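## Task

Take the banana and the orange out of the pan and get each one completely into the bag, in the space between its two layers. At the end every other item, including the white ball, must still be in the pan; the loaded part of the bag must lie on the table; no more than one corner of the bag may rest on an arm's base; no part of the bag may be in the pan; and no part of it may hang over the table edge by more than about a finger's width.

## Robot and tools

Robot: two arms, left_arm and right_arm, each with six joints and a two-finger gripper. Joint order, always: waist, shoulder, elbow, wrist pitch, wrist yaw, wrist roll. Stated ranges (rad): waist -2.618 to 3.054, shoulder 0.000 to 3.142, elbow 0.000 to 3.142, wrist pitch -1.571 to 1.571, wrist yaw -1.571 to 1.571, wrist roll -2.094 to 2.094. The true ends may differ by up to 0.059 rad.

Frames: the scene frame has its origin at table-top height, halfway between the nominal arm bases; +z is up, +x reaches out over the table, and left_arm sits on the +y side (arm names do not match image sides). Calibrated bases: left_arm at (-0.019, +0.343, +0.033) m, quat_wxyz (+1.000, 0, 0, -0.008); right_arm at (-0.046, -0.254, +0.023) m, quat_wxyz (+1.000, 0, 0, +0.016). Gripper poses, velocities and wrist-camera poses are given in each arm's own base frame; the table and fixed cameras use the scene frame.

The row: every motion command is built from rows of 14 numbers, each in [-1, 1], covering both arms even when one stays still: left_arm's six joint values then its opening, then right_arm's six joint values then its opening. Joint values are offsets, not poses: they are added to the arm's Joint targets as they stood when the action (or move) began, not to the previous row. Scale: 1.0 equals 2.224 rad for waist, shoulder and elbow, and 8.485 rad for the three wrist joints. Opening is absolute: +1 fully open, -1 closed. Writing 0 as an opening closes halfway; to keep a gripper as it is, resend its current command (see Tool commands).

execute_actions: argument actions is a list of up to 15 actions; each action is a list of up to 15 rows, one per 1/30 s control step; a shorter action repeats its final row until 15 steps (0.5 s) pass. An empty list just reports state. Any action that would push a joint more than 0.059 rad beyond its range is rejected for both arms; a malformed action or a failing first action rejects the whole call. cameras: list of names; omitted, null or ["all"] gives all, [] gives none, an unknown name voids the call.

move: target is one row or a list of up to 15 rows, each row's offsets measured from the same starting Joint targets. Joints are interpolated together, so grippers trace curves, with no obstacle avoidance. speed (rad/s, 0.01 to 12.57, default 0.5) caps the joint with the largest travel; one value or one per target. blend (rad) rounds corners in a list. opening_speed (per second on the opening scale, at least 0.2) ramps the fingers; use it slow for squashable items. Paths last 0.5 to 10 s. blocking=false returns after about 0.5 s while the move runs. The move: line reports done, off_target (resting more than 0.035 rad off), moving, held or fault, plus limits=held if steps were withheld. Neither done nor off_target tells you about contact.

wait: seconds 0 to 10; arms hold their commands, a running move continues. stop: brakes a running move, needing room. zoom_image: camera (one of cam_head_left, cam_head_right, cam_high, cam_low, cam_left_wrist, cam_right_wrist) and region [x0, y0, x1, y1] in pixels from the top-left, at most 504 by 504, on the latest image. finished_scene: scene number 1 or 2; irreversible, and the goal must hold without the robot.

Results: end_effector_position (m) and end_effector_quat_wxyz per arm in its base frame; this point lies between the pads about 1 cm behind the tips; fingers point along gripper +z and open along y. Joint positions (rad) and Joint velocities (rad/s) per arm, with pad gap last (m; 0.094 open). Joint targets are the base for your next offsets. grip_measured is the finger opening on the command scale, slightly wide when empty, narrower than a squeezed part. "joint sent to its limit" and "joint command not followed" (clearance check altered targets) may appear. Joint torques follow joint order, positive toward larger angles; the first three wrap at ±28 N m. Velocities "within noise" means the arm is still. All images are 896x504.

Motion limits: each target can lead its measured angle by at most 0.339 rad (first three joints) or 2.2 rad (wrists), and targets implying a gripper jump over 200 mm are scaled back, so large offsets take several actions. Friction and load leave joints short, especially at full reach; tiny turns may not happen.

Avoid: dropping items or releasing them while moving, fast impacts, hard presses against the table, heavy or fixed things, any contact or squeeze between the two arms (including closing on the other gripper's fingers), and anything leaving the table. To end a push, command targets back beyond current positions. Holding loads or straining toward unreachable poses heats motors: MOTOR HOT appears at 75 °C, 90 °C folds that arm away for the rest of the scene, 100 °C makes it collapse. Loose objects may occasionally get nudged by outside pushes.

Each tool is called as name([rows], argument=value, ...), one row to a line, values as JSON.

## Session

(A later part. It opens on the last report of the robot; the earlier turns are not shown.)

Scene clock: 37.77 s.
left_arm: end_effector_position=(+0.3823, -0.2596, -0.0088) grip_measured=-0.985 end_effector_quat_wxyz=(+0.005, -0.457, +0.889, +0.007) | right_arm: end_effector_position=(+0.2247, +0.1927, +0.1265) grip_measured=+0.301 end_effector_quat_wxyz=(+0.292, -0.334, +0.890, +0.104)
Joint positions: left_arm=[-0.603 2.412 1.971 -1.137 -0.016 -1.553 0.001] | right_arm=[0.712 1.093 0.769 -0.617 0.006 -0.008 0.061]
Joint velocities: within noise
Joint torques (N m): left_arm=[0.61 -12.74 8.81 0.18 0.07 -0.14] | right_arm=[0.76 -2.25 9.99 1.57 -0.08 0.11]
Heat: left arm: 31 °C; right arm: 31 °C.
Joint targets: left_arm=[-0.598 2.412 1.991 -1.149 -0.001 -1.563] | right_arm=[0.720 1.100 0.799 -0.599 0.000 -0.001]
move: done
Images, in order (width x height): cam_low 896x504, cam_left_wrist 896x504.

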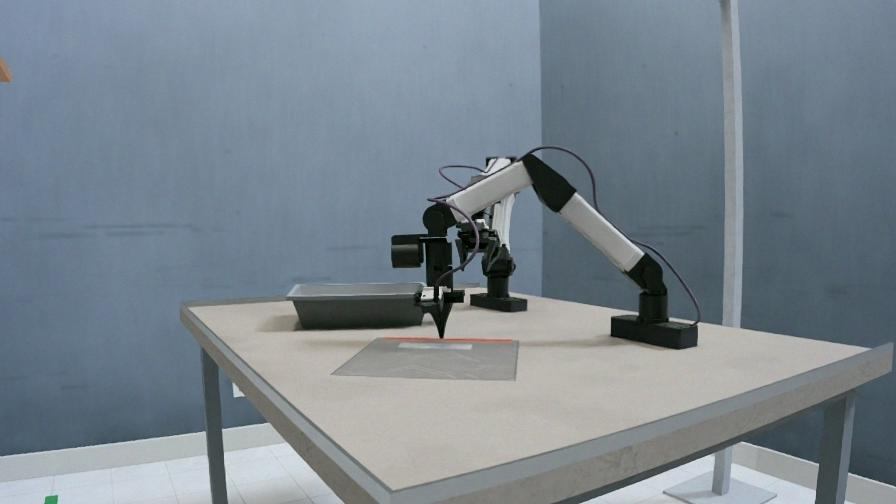

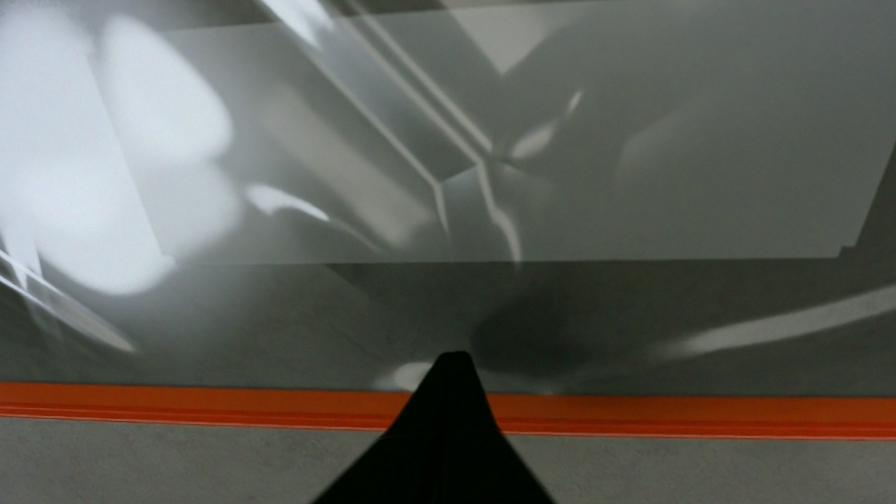

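move([
  [0.004,-0.0294,-0.0523,0.006,0,0,0.4,0,0,0,0,0,0,0.3],
  [0.004,-0.0072,-0.0856,0.0206,0,0,0.4,0,0,0,0,0,0,0.3],
], speed=[0.1,0.05], cameras=["cam_left_wrist"])

move(target=[0,0,0,0,0,0,-1,0,0,0,0,0,0,0.3], opening_speed=0.4, cameras=["cam_left_wrist"])

Scene clock: 42.50 s.
left_arm: end_effector_position=(+0.3755, -0.2511, -0.0169) grip_measured=+0.399 end_effector_quat_wxyz=(+0.010, -0.461, +0.888, -0.002) | right_arm: end_effector_position=(+0.2247, +0.1927, +0.1265) grip_measured=+0.301 end_effector_quat_wxyz=(+0.292, -0.334, +0.890, +0.104)
Joint positions: left_arm=[-0.595 2.354 1.835 -1.04 -0.015 -1.553 0.066] | right_arm=[0.712 1.093 0.769 -0.617 0.006 -0.008 0.061]
Joint velocities: within noise
Joint torques (N m): left_arm=[0.73 -9.06 3.48 1.09 0.08 -0.14] | right_arm=[0.76 -2.26 9.99 1.57 -0.08 0.11]
Heat: left arm: 33 °C; right arm: 31 °C.
Joint targets: left_arm=[-0.589 2.397 1.801 -0.975 0.000 -1.563] | right_arm=[0.720 1.100 0.799 -0.599 0.000 -0.001]
move: off_target (left_arm); left_arm: the wrist pitch is farthest, 0.066 rad from its target
Images, in order (width x height): cam_left_wrist 896x504.

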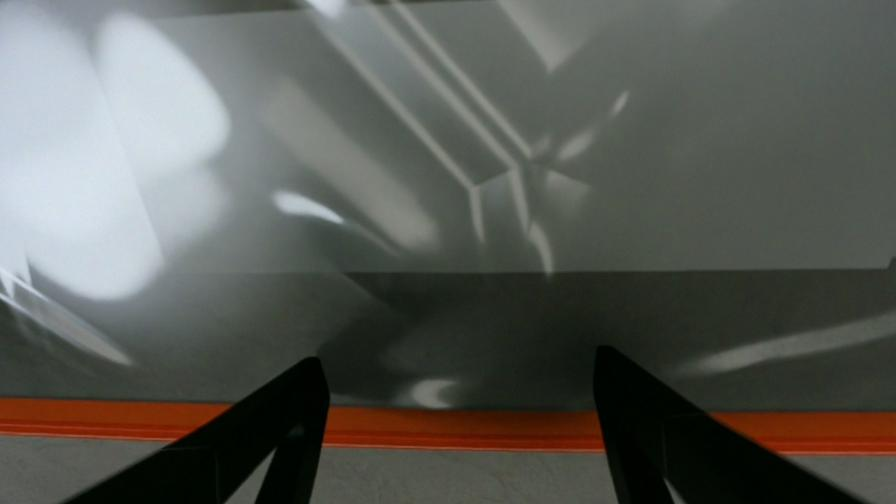

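Scene clock: 46.20 s.
left_arm: end_effector_position=(+0.3808, -0.2547, -0.0168) grip_measured=-0.985 end_effector_quat_wxyz=(+0.016, -0.461, +0.887, -0.013) | right_arm: end_effector_position=(+0.2247, +0.1927, +0.1265) grip_measured=+0.301 end_effector_quat_wxyz=(+0.292, -0.334, +0.890, +0.104)
Joint positions: left_arm=[-0.595 2.354 1.835 -1.013 -0.015 -1.553 0.001] | right_arm=[0.712 1.093 0.769 -0.617 0.006 -0.008 0.061]
Joint velocities: within noise
Joint torques (N m): left_arm=[0.68 -9.1 3.49 0.84 0.07 -0.14] | right_arm=[0.75 -2.25 10 1.57 -0.08 0.11]
Heat: left arm: 34 °C; right arm: 31 °C.
Joint targets: left_arm=[-0.589 2.397 1.801 -0.974 0.000 -1.563] | right_arm=[0.720 1.100 0.799 -0.599 0.000 -0.001]
move: off_target (left_arm); left_arm: the shoulder is farthest, 0.043 rad from its target
Images, in order (width x height): cam_left_wrist 896x504.

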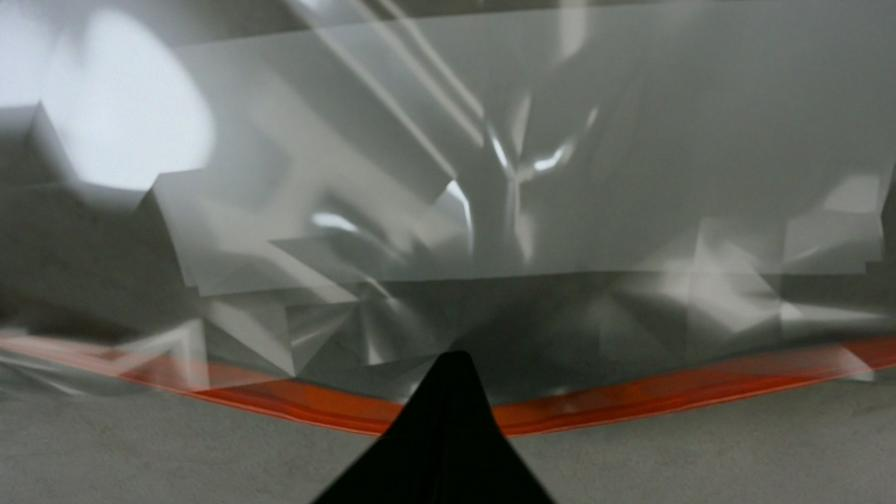

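move(target=[0,-0.0227,0.0331,-0.0146,0,0,-1,0,0,0,0,0,0,0.3], speed=0.03, cameras=["cam_left_wrist"])

Scene clock: 50.93 s.
left_arm: end_effector_position=(+0.3711, -0.2481, -0.0119) grip_measured=-0.985 end_effector_quat_wxyz=(+0.003, -0.461, +0.888, +0.010) | right_arm: end_effector_position=(+0.2247, +0.1927, +0.1265) grip_measured=+0.301 end_effector_quat_wxyz=(+0.292, -0.334, +0.890, +0.104)
Joint positions: left_arm=[-0.595 2.353 1.854 -1.086 -0.015 -1.553 0.001] | right_arm=[0.712 1.093 0.769 -0.617 0.006 -0.008 0.061]
Joint velocities: within noise
Joint torques (N m): left_arm=[0.72 -12.92 8.69 0.15 0.07 -0.13] | right_arm=[0.75 -2.26 10.02 1.57 -0.08 0.11]
Heat: left arm: 35 °C; right arm: 31 °C.
Joint targets: left_arm=[-0.589 2.346 1.874 -1.098 0.000 -1.563] | right_arm=[0.720 1.100 0.799 -0.599 0.000 -0.001]
move: done
Images, in order (width x height): cam_left_wrist 896x504.

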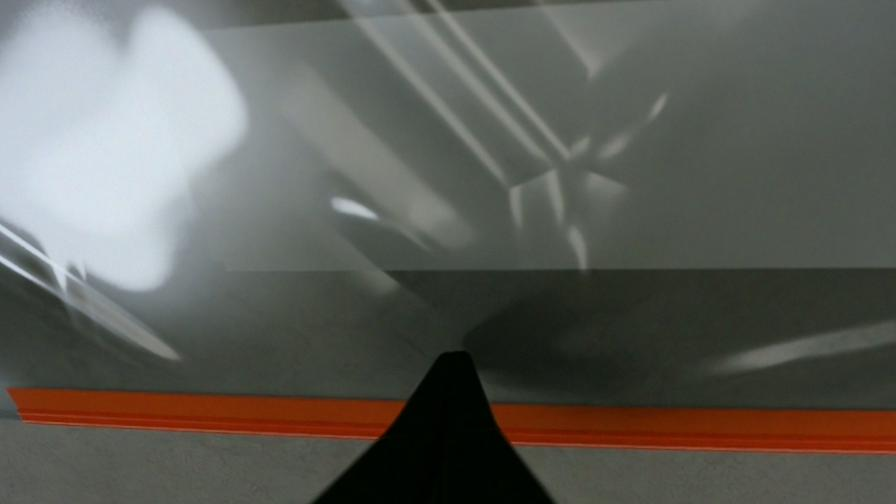

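move([
  [0.0166,0.0537,0.1483,-0.0248,0,0.0044,0.4,0,0,0,0,0,0,0.3],
], speed=0.2, cameras=["cam_left_wrist"])

Scene clock: 54.10 s.
left_arm: end_effector_position=(+0.4070, -0.2513, +0.0319) grip_measured=+0.398 end_effector_quat_wxyz=(+0.011, -0.470, +0.883, -0.004) | right_arm: end_effector_position=(+0.2247, +0.1927, +0.1265) grip_measured=+0.301 end_effector_quat_wxyz=(+0.292, -0.334, +0.890, +0.104)
Joint positions: left_arm=[-0.559 2.44 2.184 -1.296 -0.015 -1.538 0.066] | right_arm=[0.712 1.093 0.769 -0.617 0.006 -0.008 0.061]
Joint velocities: within noise
Joint torques (N m): left_arm=[0.75 -11.14 8.99 0.26 0.07 0.06] | right_arm=[0.76 -2.26 10.02 1.57 -0.08 0.12]
Heat: left arm: 36 °C; right arm: 31 °C.
Joint targets: left_arm=[-0.552 2.465 2.204 -1.309 0.000 -1.526] | right_arm=[0.720 1.100 0.799 -0.599 0.000 -0.001]
move: done
Images, in order (width x height): cam_left_wrist 896x504.

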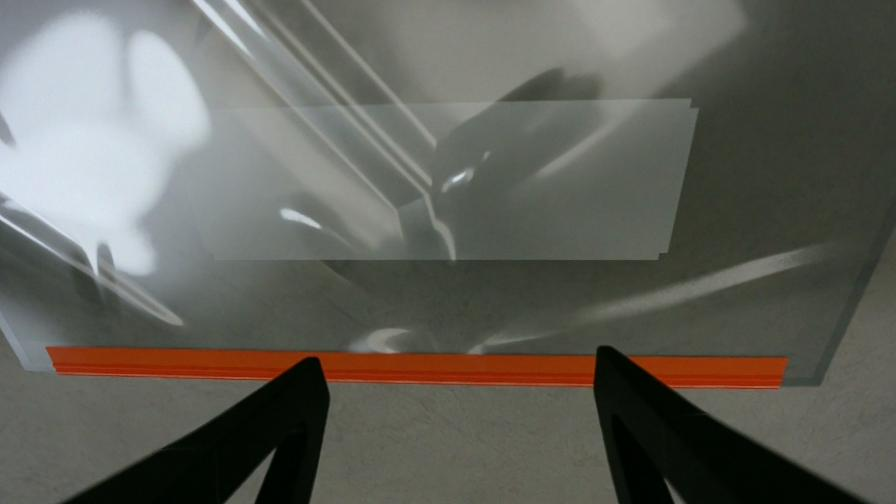

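move([
  [0,0.007,-0.0784,0.0224,0,0,0.4,0,0,0,0,0,0,0.3],
  [0,0.0089,-0.0987,0.0282,0,0,0.4,0,0,0,0,0,0,0.3],
], speed=[0.2,0.04], cameras=["cam_left_wrist"])

move(target=[0,0,0,0,0,0,-1,0,0,0,0,0,0,0.3], opening_speed=0.6, cameras=["cam_left_wrist"])

Scene clock: 56.93 s.
left_arm: end_effector_position=(+0.4055, -0.2503, -0.0164) grip_measured=+0.399 end_effector_quat_wxyz=(+0.012, -0.470, +0.883, -0.005) | right_arm: end_effector_position=(+0.2247, +0.1927, +0.1265) grip_measured=+0.301 end_effector_quat_wxyz=(+0.292, -0.334, +0.890, +0.104)
Joint positions: left_arm=[-0.559 2.455 2.018 -1.113 -0.015 -1.537 0.066] | right_arm=[0.712 1.093 0.769 -0.617 0.006 -0.008 0.061]
Joint velocities: within noise
Joint torques (N m): left_arm=[0.69 -10.76 3.69 0.88 0.07 0.06] | right_arm=[0.76 -2.26 9.99 1.57 -0.08 0.11]
Heat: left arm: 37 °C; right arm: 32 °C.
Joint targets: left_arm=[-0.552 2.485 1.985 -1.070 0.000 -1.526] | right_arm=[0.720 1.100 0.799 -0.599 0.000 -0.001]
move: off_target (left_arm); left_arm: the wrist pitch is farthest, 0.044 rad from its target
Images, in order (width x height): cam_left_wrist 896x504.

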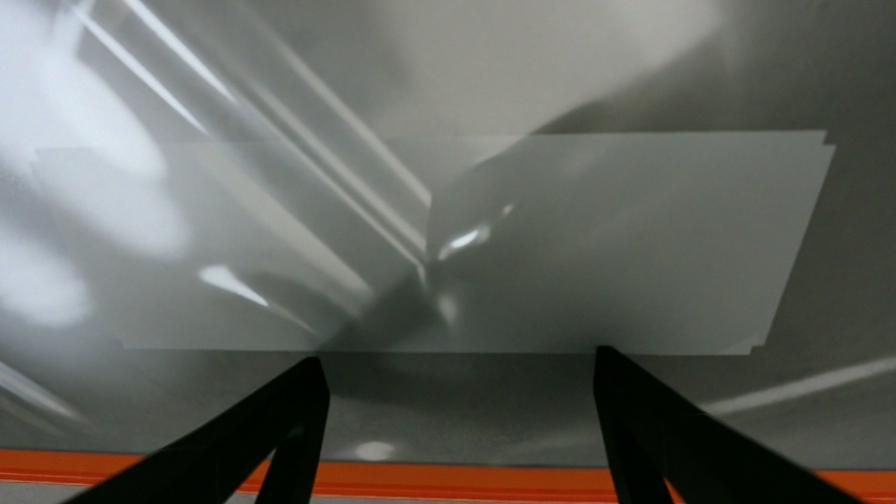

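Scene clock: 59.47 s.
left_arm: end_effector_position=(+0.4095, -0.2528, -0.0163) grip_measured=-0.982 end_effector_quat_wxyz=(+0.016, -0.470, +0.883, -0.013) | right_arm: end_effector_position=(+0.2247, +0.1927, +0.1265) grip_measured=+0.301 end_effector_quat_wxyz=(+0.292, -0.334, +0.890, +0.104)
Joint positions: left_arm=[-0.559 2.455 2.018 -1.094 -0.015 -1.537 0.001] | right_arm=[0.712 1.093 0.769 -0.617 0.006 -0.008 0.061]
Joint velocities: within noise
Joint torques (N m): left_arm=[0.72 -10.76 3.71 0.7 0.07 0.06] | right_arm=[0.76 -2.25 10 1.57 -0.08 0.12]
Heat: left arm: 37 °C; right arm: 32 °C.
Joint targets: left_arm=[-0.552 2.485 1.985 -1.070 -0.001 -1.526] | right_arm=[0.720 1.100 0.799 -0.599 0.000 -0.001]
move: done
Images, in order (width x height): cam_left_wrist 896x504.

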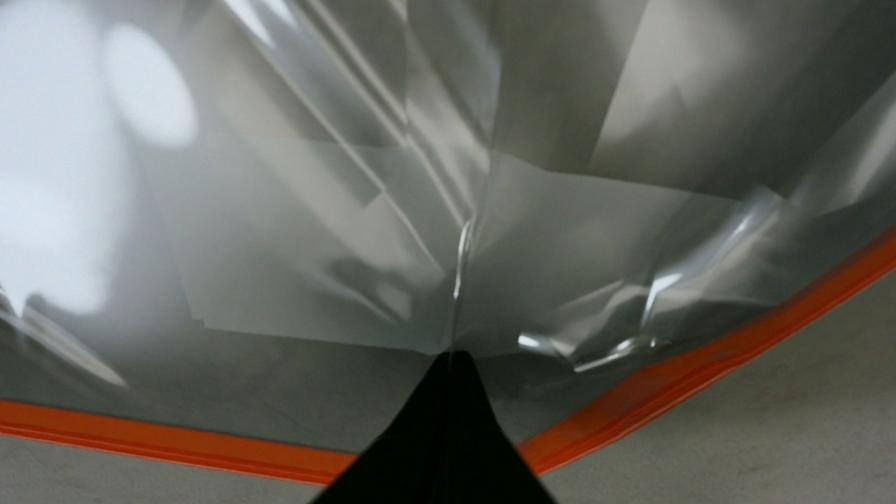

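move([
  [0,-0.0158,0.0337,-0.013,0,0,-1,0,0,0,0,0,0,0.3],
  [0,-0.0239,0.0979,-0.0319,0,0,-1,0,0,0,0,0,0,0.3],
], speed=[0.04,0.08], cameras=["cam_left_wrist","cam_low"])

Scene clock: 65.07 s.
left_arm: end_effector_position=(+0.3991, -0.2464, +0.0251) grip_measured=-0.982 end_effector_quat_wxyz=(-0.001, -0.470, +0.883, +0.016) | right_arm: end_effector_position=(+0.2247, +0.1927, +0.1265) grip_measured=+0.301 end_effector_quat_wxyz=(+0.292, -0.334, +0.890, +0.104)
Joint positions: left_arm=[-0.559 2.454 2.182 -1.327 -0.015 -1.537 0.001] | right_arm=[0.712 1.093 0.769 -0.617 0.006 -0.008 0.061]
Joint velocities: within noise
Joint torques (N m): left_arm=[0.73 -14.84 8.88 0.13 0.06 0.06] | right_arm=[0.75 -2.24 10.02 1.57 -0.08 0.11]
Heat: left arm: 40 °C; right arm: 32 °C.
Joint targets: left_arm=[-0.552 2.432 2.203 -1.340 0.000 -1.526] | right_arm=[0.720 1.100 0.799 -0.599 0.000 -0.001]
move: done
Images, in order (width x height): cam_low 896x504, cam_left_wrist 896x504.

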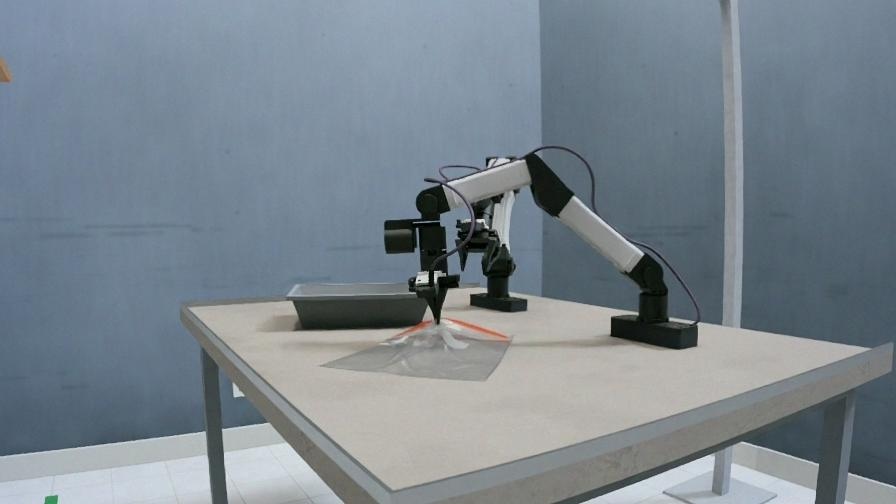

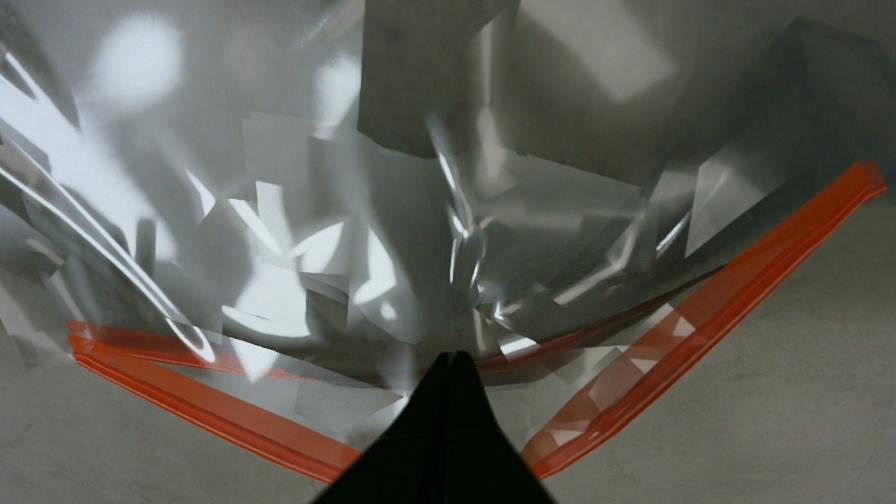

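move([
  [0,0.006,0.0636,-0.0152,0,0,-1,0,0,0,0,0,0,0.3],
  [0.1187,-0.0228,0.0137,-0.0094,0.0589,0.031,-1,0,0,0,0,0,0,0.3],
], speed=[0.1,0.15], cameras=["cam_left_wrist","cam_low","cam_right_wrist"])

Scene clock: 71.27 s.
left_arm: end_effector_position=(+0.4187, -0.2105, +0.0744) grip_measured=-0.982 end_effector_quat_wxyz=(-0.182, -0.462, +0.854, -0.156) | right_arm: end_effector_position=(+0.2247, +0.1927, +0.1265) grip_measured=+0.301 end_effector_quat_wxyz=(+0.292, -0.334, +0.890, +0.104)
Joint positions: left_arm=[-0.292 2.424 2.243 -1.43 0.483 -1.275 0.001] | right_arm=[0.712 1.093 0.769 -0.617 0.006 -0.008 0.061]
Joint velocities: within noise
Joint torques (N m): left_arm=[0.57 -16.2 5.85 0.39 0.38 0.08] | right_arm=[0.76 -2.25 10 1.57 -0.08 0.11]
Heat: left arm: 44 °C; right arm: 33 °C.
Joint targets: left_arm=[-0.288 2.381 2.233 -1.420 0.499 -1.263] | right_arm=[0.720 1.100 0.799 -0.599 0.000 -0.001]
move: off_target (left_arm); left_arm: the shoulder is farthest, 0.042 rad from its target
Images, in order (width x height): cam_low 896x504, cam_left_wrist 896x504, cam_right_wrist 896x504.

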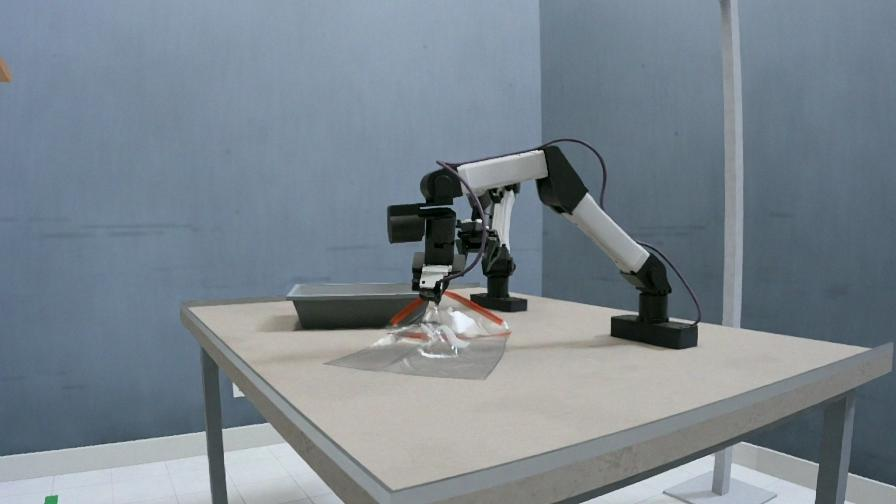

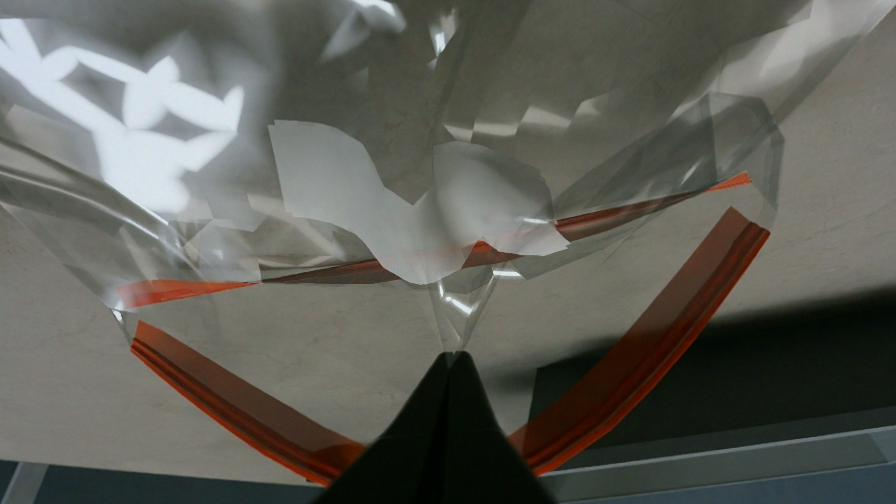

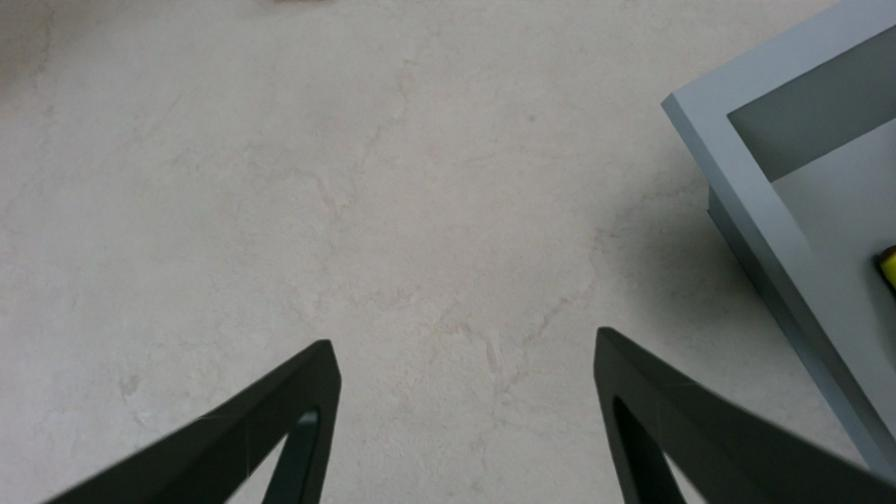

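move(target=[0.054,-0.0148,-0.045,0.008,0.0412,0.0141,-1,-0.3013,0,0,0,0,0,0.3], speed=0.45)

Scene clock: 75.03 s.
left_arm: end_effector_position=(+0.4290, -0.2051, +0.1010) grip_measured=-0.982 end_effector_quat_wxyz=(-0.263, -0.439, +0.803, -0.307) | right_arm: end_effector_position=(+0.2957, +0.0158, +0.1266) grip_measured=+0.301 end_effector_quat_wxyz=(+0.310, -0.029, +0.950, +0.006)
Joint positions: left_arm=[-0.172 2.39 2.144 -1.363 0.832 -1.155 0.001] | right_arm=[0.056 1.093 0.769 -0.617 0.004 -0.007 0.061]
Joint velocities: within noise
Joint torques (N m): left_arm=[0.54 -16.02 5.89 0.4 0.54 0.07] | right_arm=[-0.61 -2.25 10 1.57 -0.06 0.11]
Heat: left arm: 45 °C; right arm: 33 °C.
Joint targets: left_arm=[-0.168 2.348 2.133 -1.352 0.849 -1.143] | right_arm=[0.049 1.100 0.799 -0.599 0.000 -0.001]
move: off_target (left_arm); left_arm: the shoulder is farthest, 0.042 rad from its target

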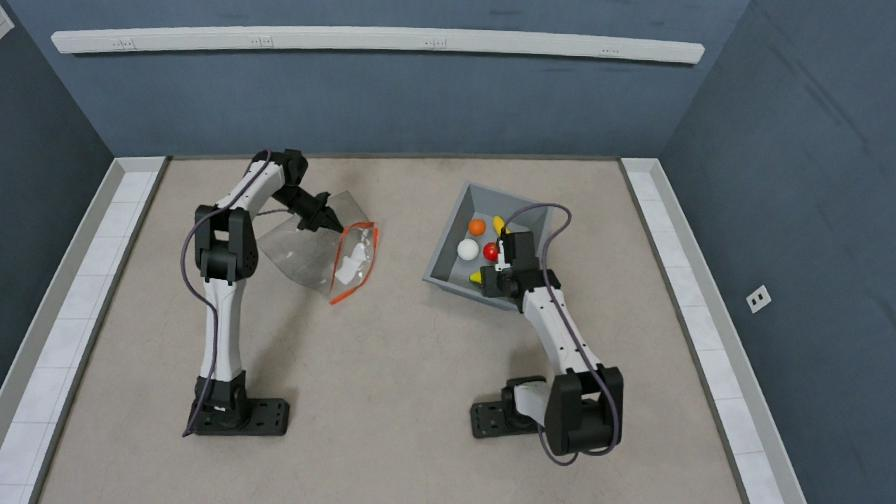

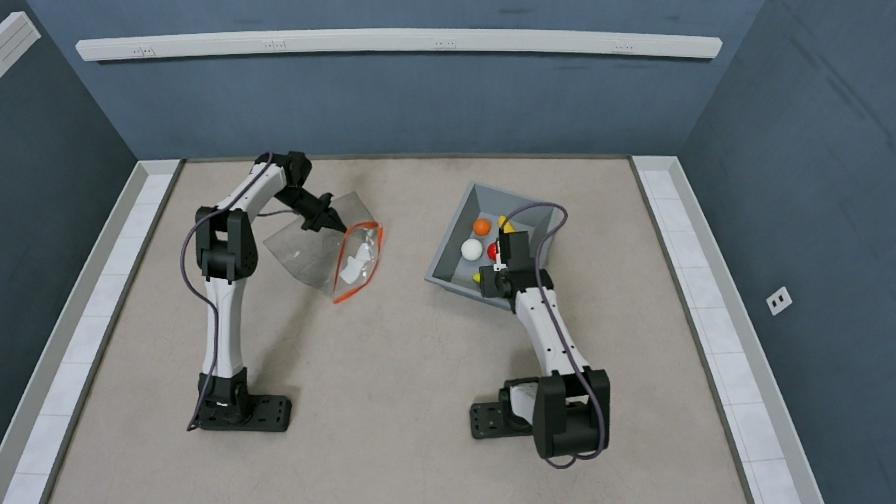

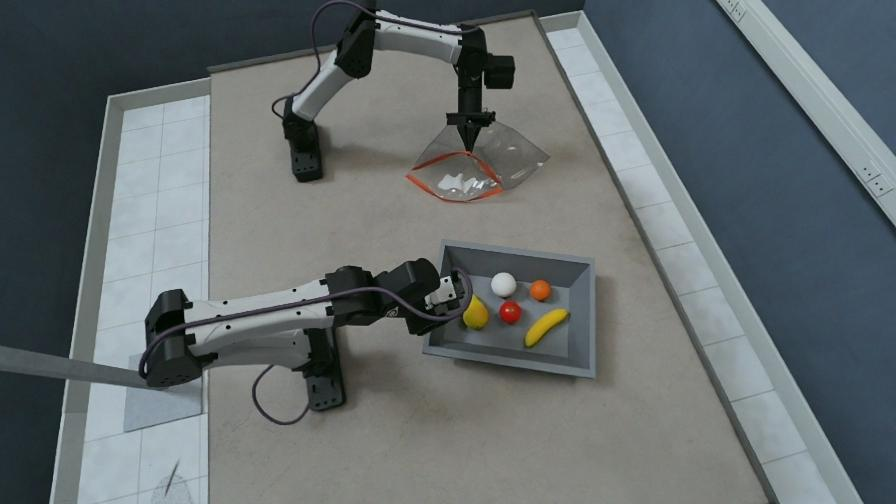

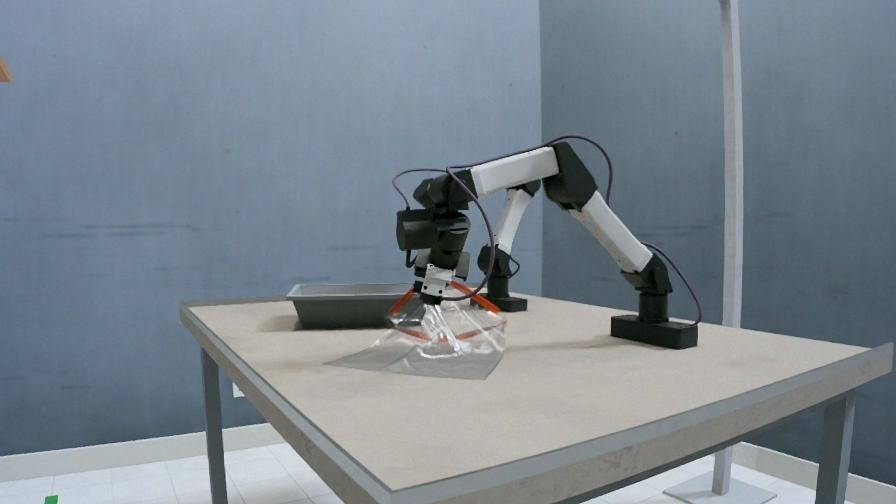

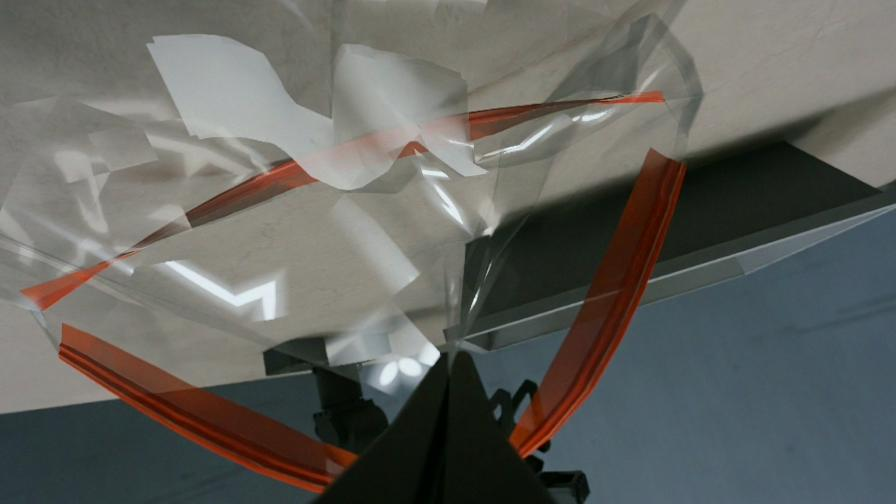

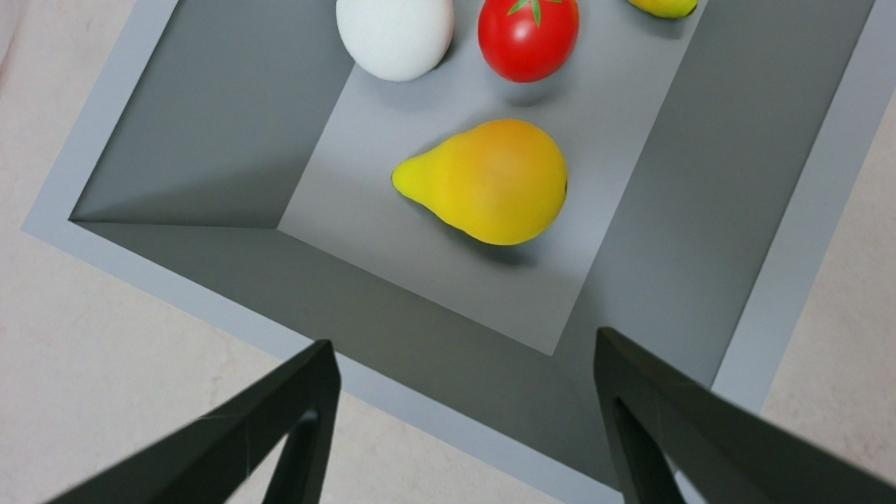

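move(target=[0,0,0,0,0,0,-1,-0.1659,0.4453,0.3507,0.0249,-0.0563,-0.0625,0.3], speed=0.6, cameras=["cam_right_wrist","cam_high"])

Scene clock: 79.10 s.
left_arm: end_effector_position=(+0.4290, -0.2052, +0.1010) grip_measured=-0.982 end_effector_quat_wxyz=(-0.263, -0.438, +0.802, -0.308) | right_arm: end_effector_position=(+0.5248, -0.0907, +0.0862) grip_measured=+0.301 end_effector_quat_wxyz=(+0.366, -0.166, +0.912, +0.076)
Joint positions: left_arm=[-0.172 2.39 2.143 -1.362 0.833 -1.155 0.001] | right_arm=[-0.318 2.083 1.551 -0.406 -0.466 -0.523 0.061]
Joint velocities: within noise
Joint torques (N m): left_arm=[0.57 -16.01 5.9 0.39 0.55 0.08] | right_arm=[-0.02 -10.41 9.55 1.5 -0.4 -0.07]
Heat: left arm: 46 °C; right arm: 33 °C.
Joint targets: left_arm=[-0.168 2.348 2.133 -1.352 0.849 -1.144] | right_arm=[-0.319 2.091 1.580 -0.388 -0.478 -0.531]
move: off_target (left_arm); left_arm: the shoulder is farthest, 0.042 rad from its target
Images, in order (width x height): cam_high 896x504, cam_right_wrist 896x504.

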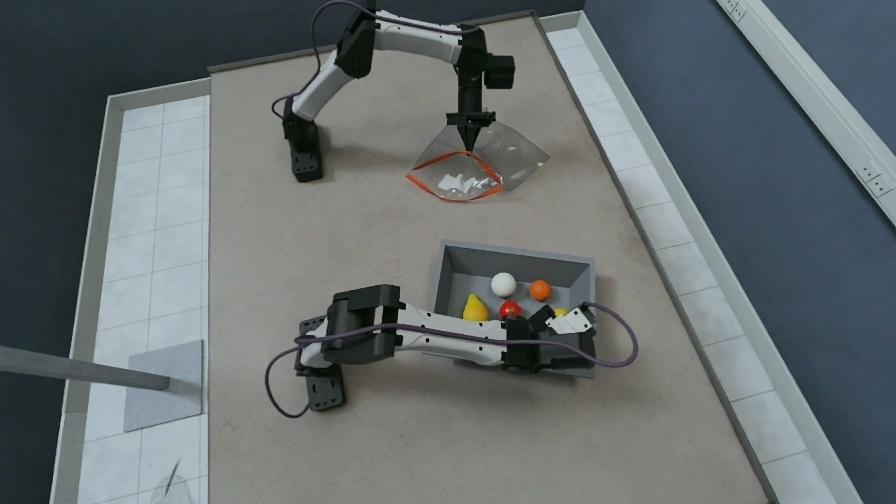

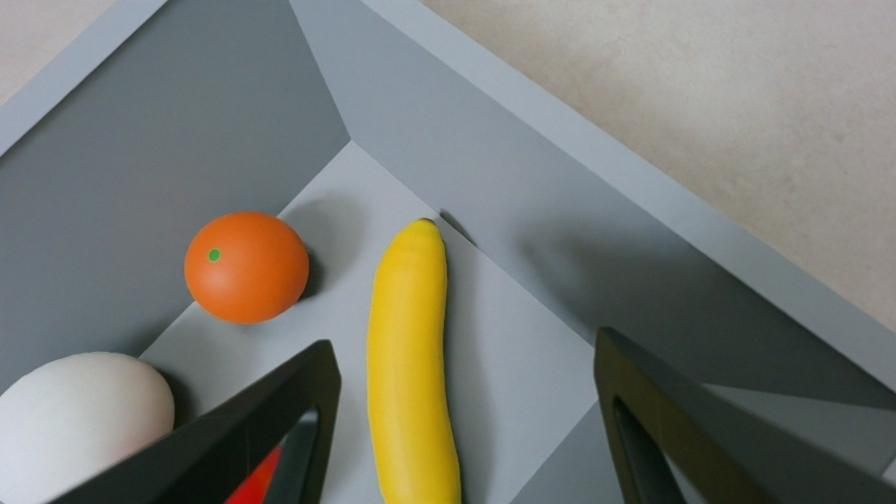

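move(target=[0,0,0,0,0,0,-1,0.01,0.0333,-0.0367,0.0183,0,0,0.3], speed=0.4, cameras=["cam_right_wrist","cam_head_right"])

Scene clock: 81.93 s.
left_arm: end_effector_position=(+0.4290, -0.2053, +0.1011) grip_measured=-0.982 end_effector_quat_wxyz=(-0.263, -0.438, +0.802, -0.308) | right_arm: end_effector_position=(+0.5367, -0.0840, +0.0516) grip_measured=+0.301 end_effector_quat_wxyz=(+0.379, -0.179, +0.905, +0.074)
Joint positions: left_arm=[-0.172 2.39 2.143 -1.362 0.834 -1.155 0.001] | right_arm=[-0.3 2.154 1.499 -0.252 -0.469 -0.526 0.061]
Joint velocities: within noise
Joint torques (N m): left_arm=[0.51 -16.02 5.89 0.39 0.55 0.09] | right_arm=[0.09 -10.54 6.6 1.54 -0.32 -0.02]
Heat: left arm: 46 °C; right arm: 33 °C.
Joint targets: left_arm=[-0.168 2.348 2.133 -1.352 0.849 -1.144] | right_arm=[-0.297 2.165 1.498 -0.233 -0.478 -0.531]
move: off_target (left_arm); left_arm: the shoulder is farthest, 0.042 rad from its target
Images, in order (width x height): cam_head_right 896x504, cam_right_wrist 896x504.

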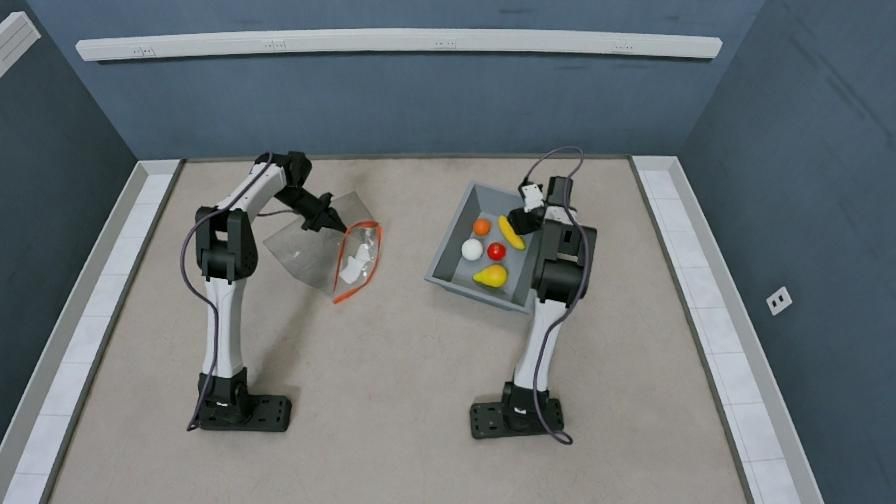

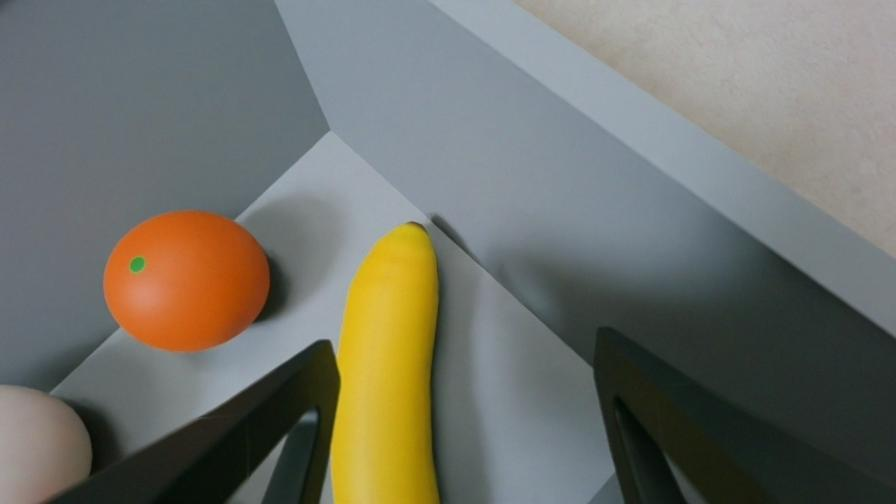

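zoom_image(camera="cam_head_right", region=[420, 150, 620, 320])

execute_actions(actions=[], cameras=["cam_high","cam_low","cam_head_left"])

Scaled by 2.520 from the camera's 896x504 image, which has a finer 1280x720 frame.

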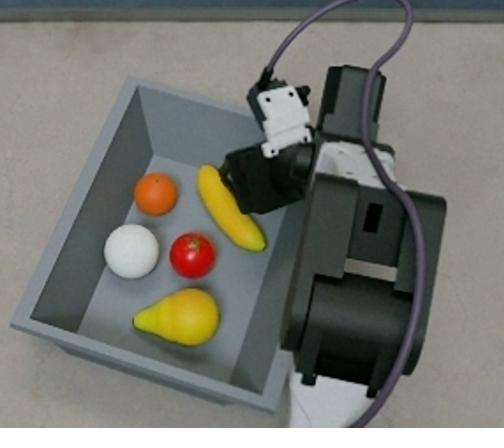

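Scene clock: 82.80 s.
left_arm: end_effector_position=(+0.4290, -0.2053, +0.1011) grip_measured=-0.982 end_effector_quat_wxyz=(-0.263, -0.438, +0.802, -0.308) | right_arm: end_effector_position=(+0.5369, -0.0840, +0.0517) grip_measured=+0.301 end_effector_quat_wxyz=(+0.379, -0.179, +0.905, +0.074)
Joint positions: left_arm=[-0.172 2.39 2.143 -1.362 0.834 -1.154 0.001] | right_arm=[-0.3 2.154 1.499 -0.251 -0.469 -0.526 0.061]
Joint velocities: within noise
Joint torques (N m): left_arm=[0.54 -15.99 5.9 0.39 0.55 0.08] | right_arm=[0.35 -10.52 6.6 1.55 -0.32 -0.01]
Heat: left arm: 46 °C; right arm: 33 °C.
Joint targets: left_arm=[-0.168 2.348 2.133 -1.352 0.849 -1.143] | right_arm=[-0.297 2.165 1.498 -0.233 -0.478 -0.531]
Tool commands: left_gripper/opening=-1.0 right_gripper/opening=+0.3
Images, in order (width x height): cam_head_left 896x504, cam_high 896x504, cam_low 896x504.

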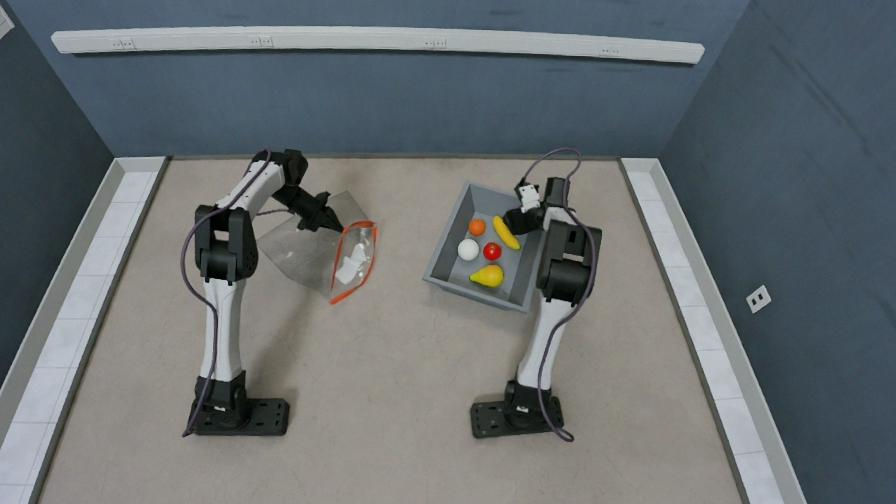

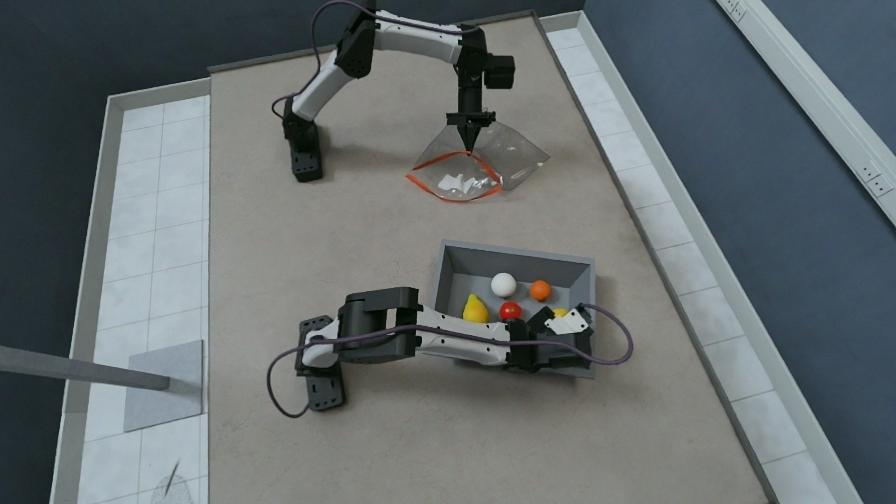

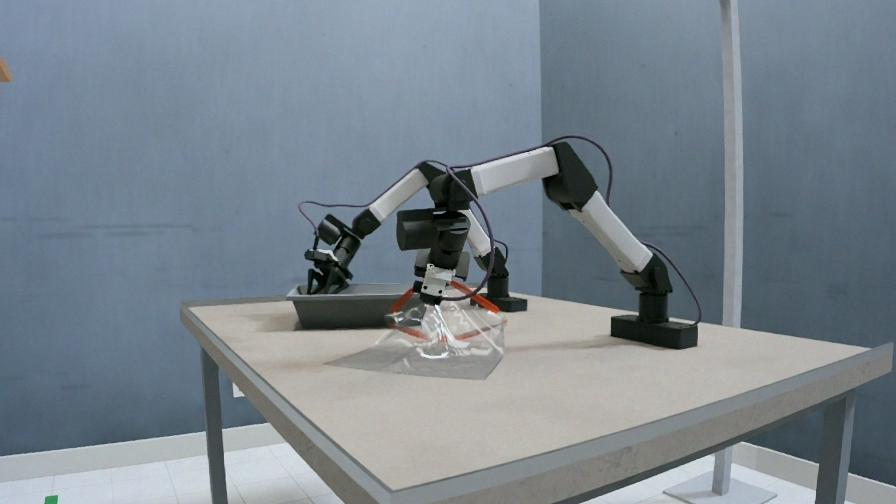

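move(target=[0,0,0,0,0,0,-1,0.0015,-0.0568,-0.0945,0.00986,0,0,0.3], speed=0.4, cameras=["cam_right_wrist","cam_head_right"])

Scene clock: 84.60 s.
left_arm: end_effector_position=(+0.4290, -0.2053, +0.1011) grip_measured=-0.982 end_effector_quat_wxyz=(-0.263, -0.438, +0.802, -0.308) | right_arm: end_effector_position=(+0.4972, -0.0680, +0.0225) grip_measured=+0.301 end_effector_quat_wxyz=(+0.357, -0.178, +0.913, +0.089)
Joint positions: left_arm=[-0.172 2.39 2.143 -1.362 0.834 -1.154 0.001] | right_arm=[-0.295 2.087 1.292 -0.168 -0.475 -0.529 0.061]
Joint velocities: within noise
Joint torques (N m): left_arm=[0.54 -15.99 5.86 0.38 0.54 0.08] | right_arm=[0.14 -14.8 5.81 1.44 -0.27 0.02]
Heat: left arm: 47 °C; right arm: 33 °C.
Joint targets: left_arm=[-0.168 2.348 2.133 -1.352 0.849 -1.143] | right_arm=[-0.294 2.038 1.288 -0.149 -0.478 -0.531]
move: off_target (left_arm, right_arm); left_arm: the shoulder is farthest, 0.042 rad from its target; right_arm: the shoulder is farthest, 0.049 rad from its target
Images, in order (width x height): cam_head_right 896x504, cam_right_wrist 896x504.

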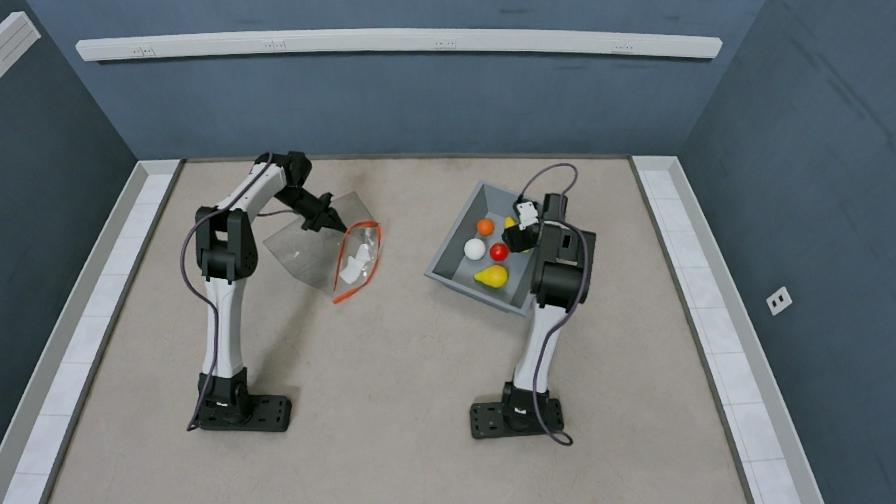

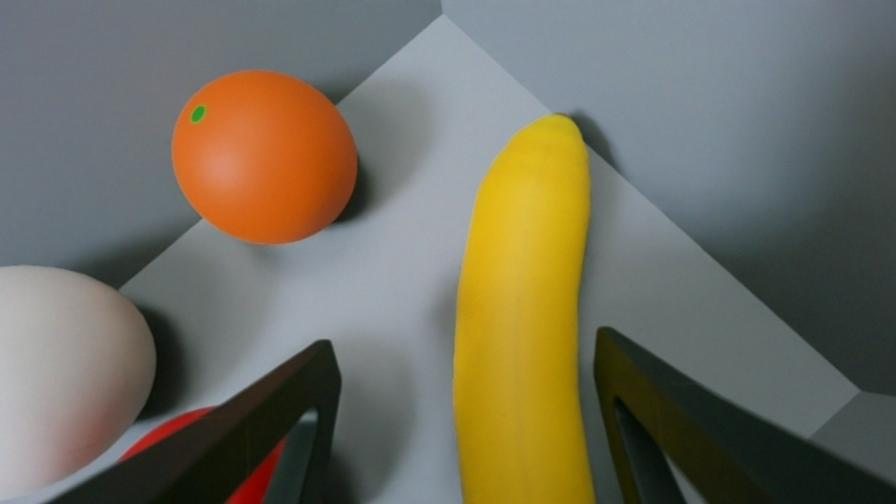

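move([
  [0,0,0,0,0,0,-1,-0.0124,0,0,0,0,0,0.3],
  [0,0,0,0,0,0,-1,-0.0124,0.0250,-0.0015,0.007,0,0,0.3],
], speed=0.3, cameras=["cam_right_wrist"])

Scene clock: 86.40 s.
left_arm: end_effector_position=(+0.4290, -0.2053, +0.1011) grip_measured=-0.982 end_effector_quat_wxyz=(-0.263, -0.438, +0.802, -0.308) | right_arm: end_effector_position=(+0.5050, -0.0803, +0.0292) grip_measured=+0.301 end_effector_quat_wxyz=(+0.380, -0.175, +0.905, +0.074)
Joint positions: left_arm=[-0.172 2.39 2.143 -1.362 0.834 -1.154 0.001] | right_arm=[-0.314 2.087 1.288 -0.108 -0.476 -0.529 0.061]
Joint velocities: within noise
Joint torques (N m): left_arm=[0.51 -16.01 5.87 0.39 0.55 0.09] | right_arm=[-0.7 -9.96 5.93 1.52 -0.26 0.02]
Heat: left arm: 47 °C; right arm: 34 °C.
Joint targets: left_arm=[-0.168 2.348 2.133 -1.352 0.849 -1.143] | right_arm=[-0.322 2.094 1.285 -0.090 -0.478 -0.531]
move: off_target (left_arm); left_arm: the shoulder is farthest, 0.042 rad from its target
Images, in order (width x height): cam_right_wrist 896x504.

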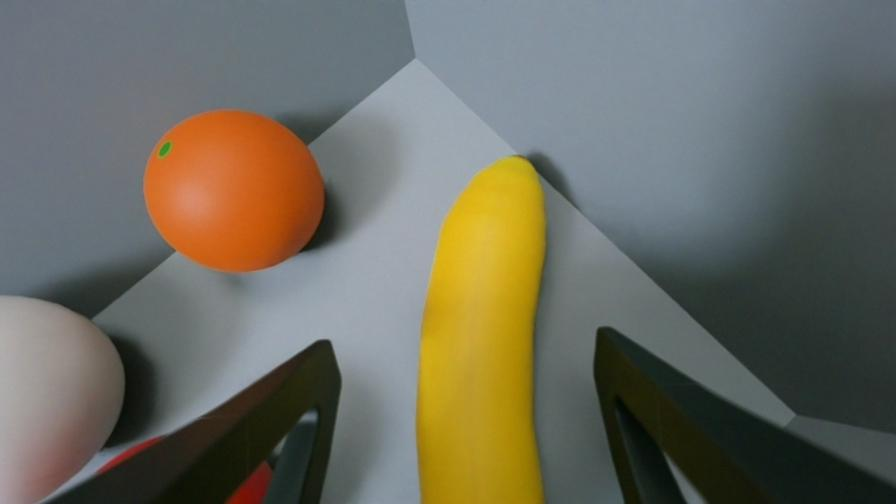

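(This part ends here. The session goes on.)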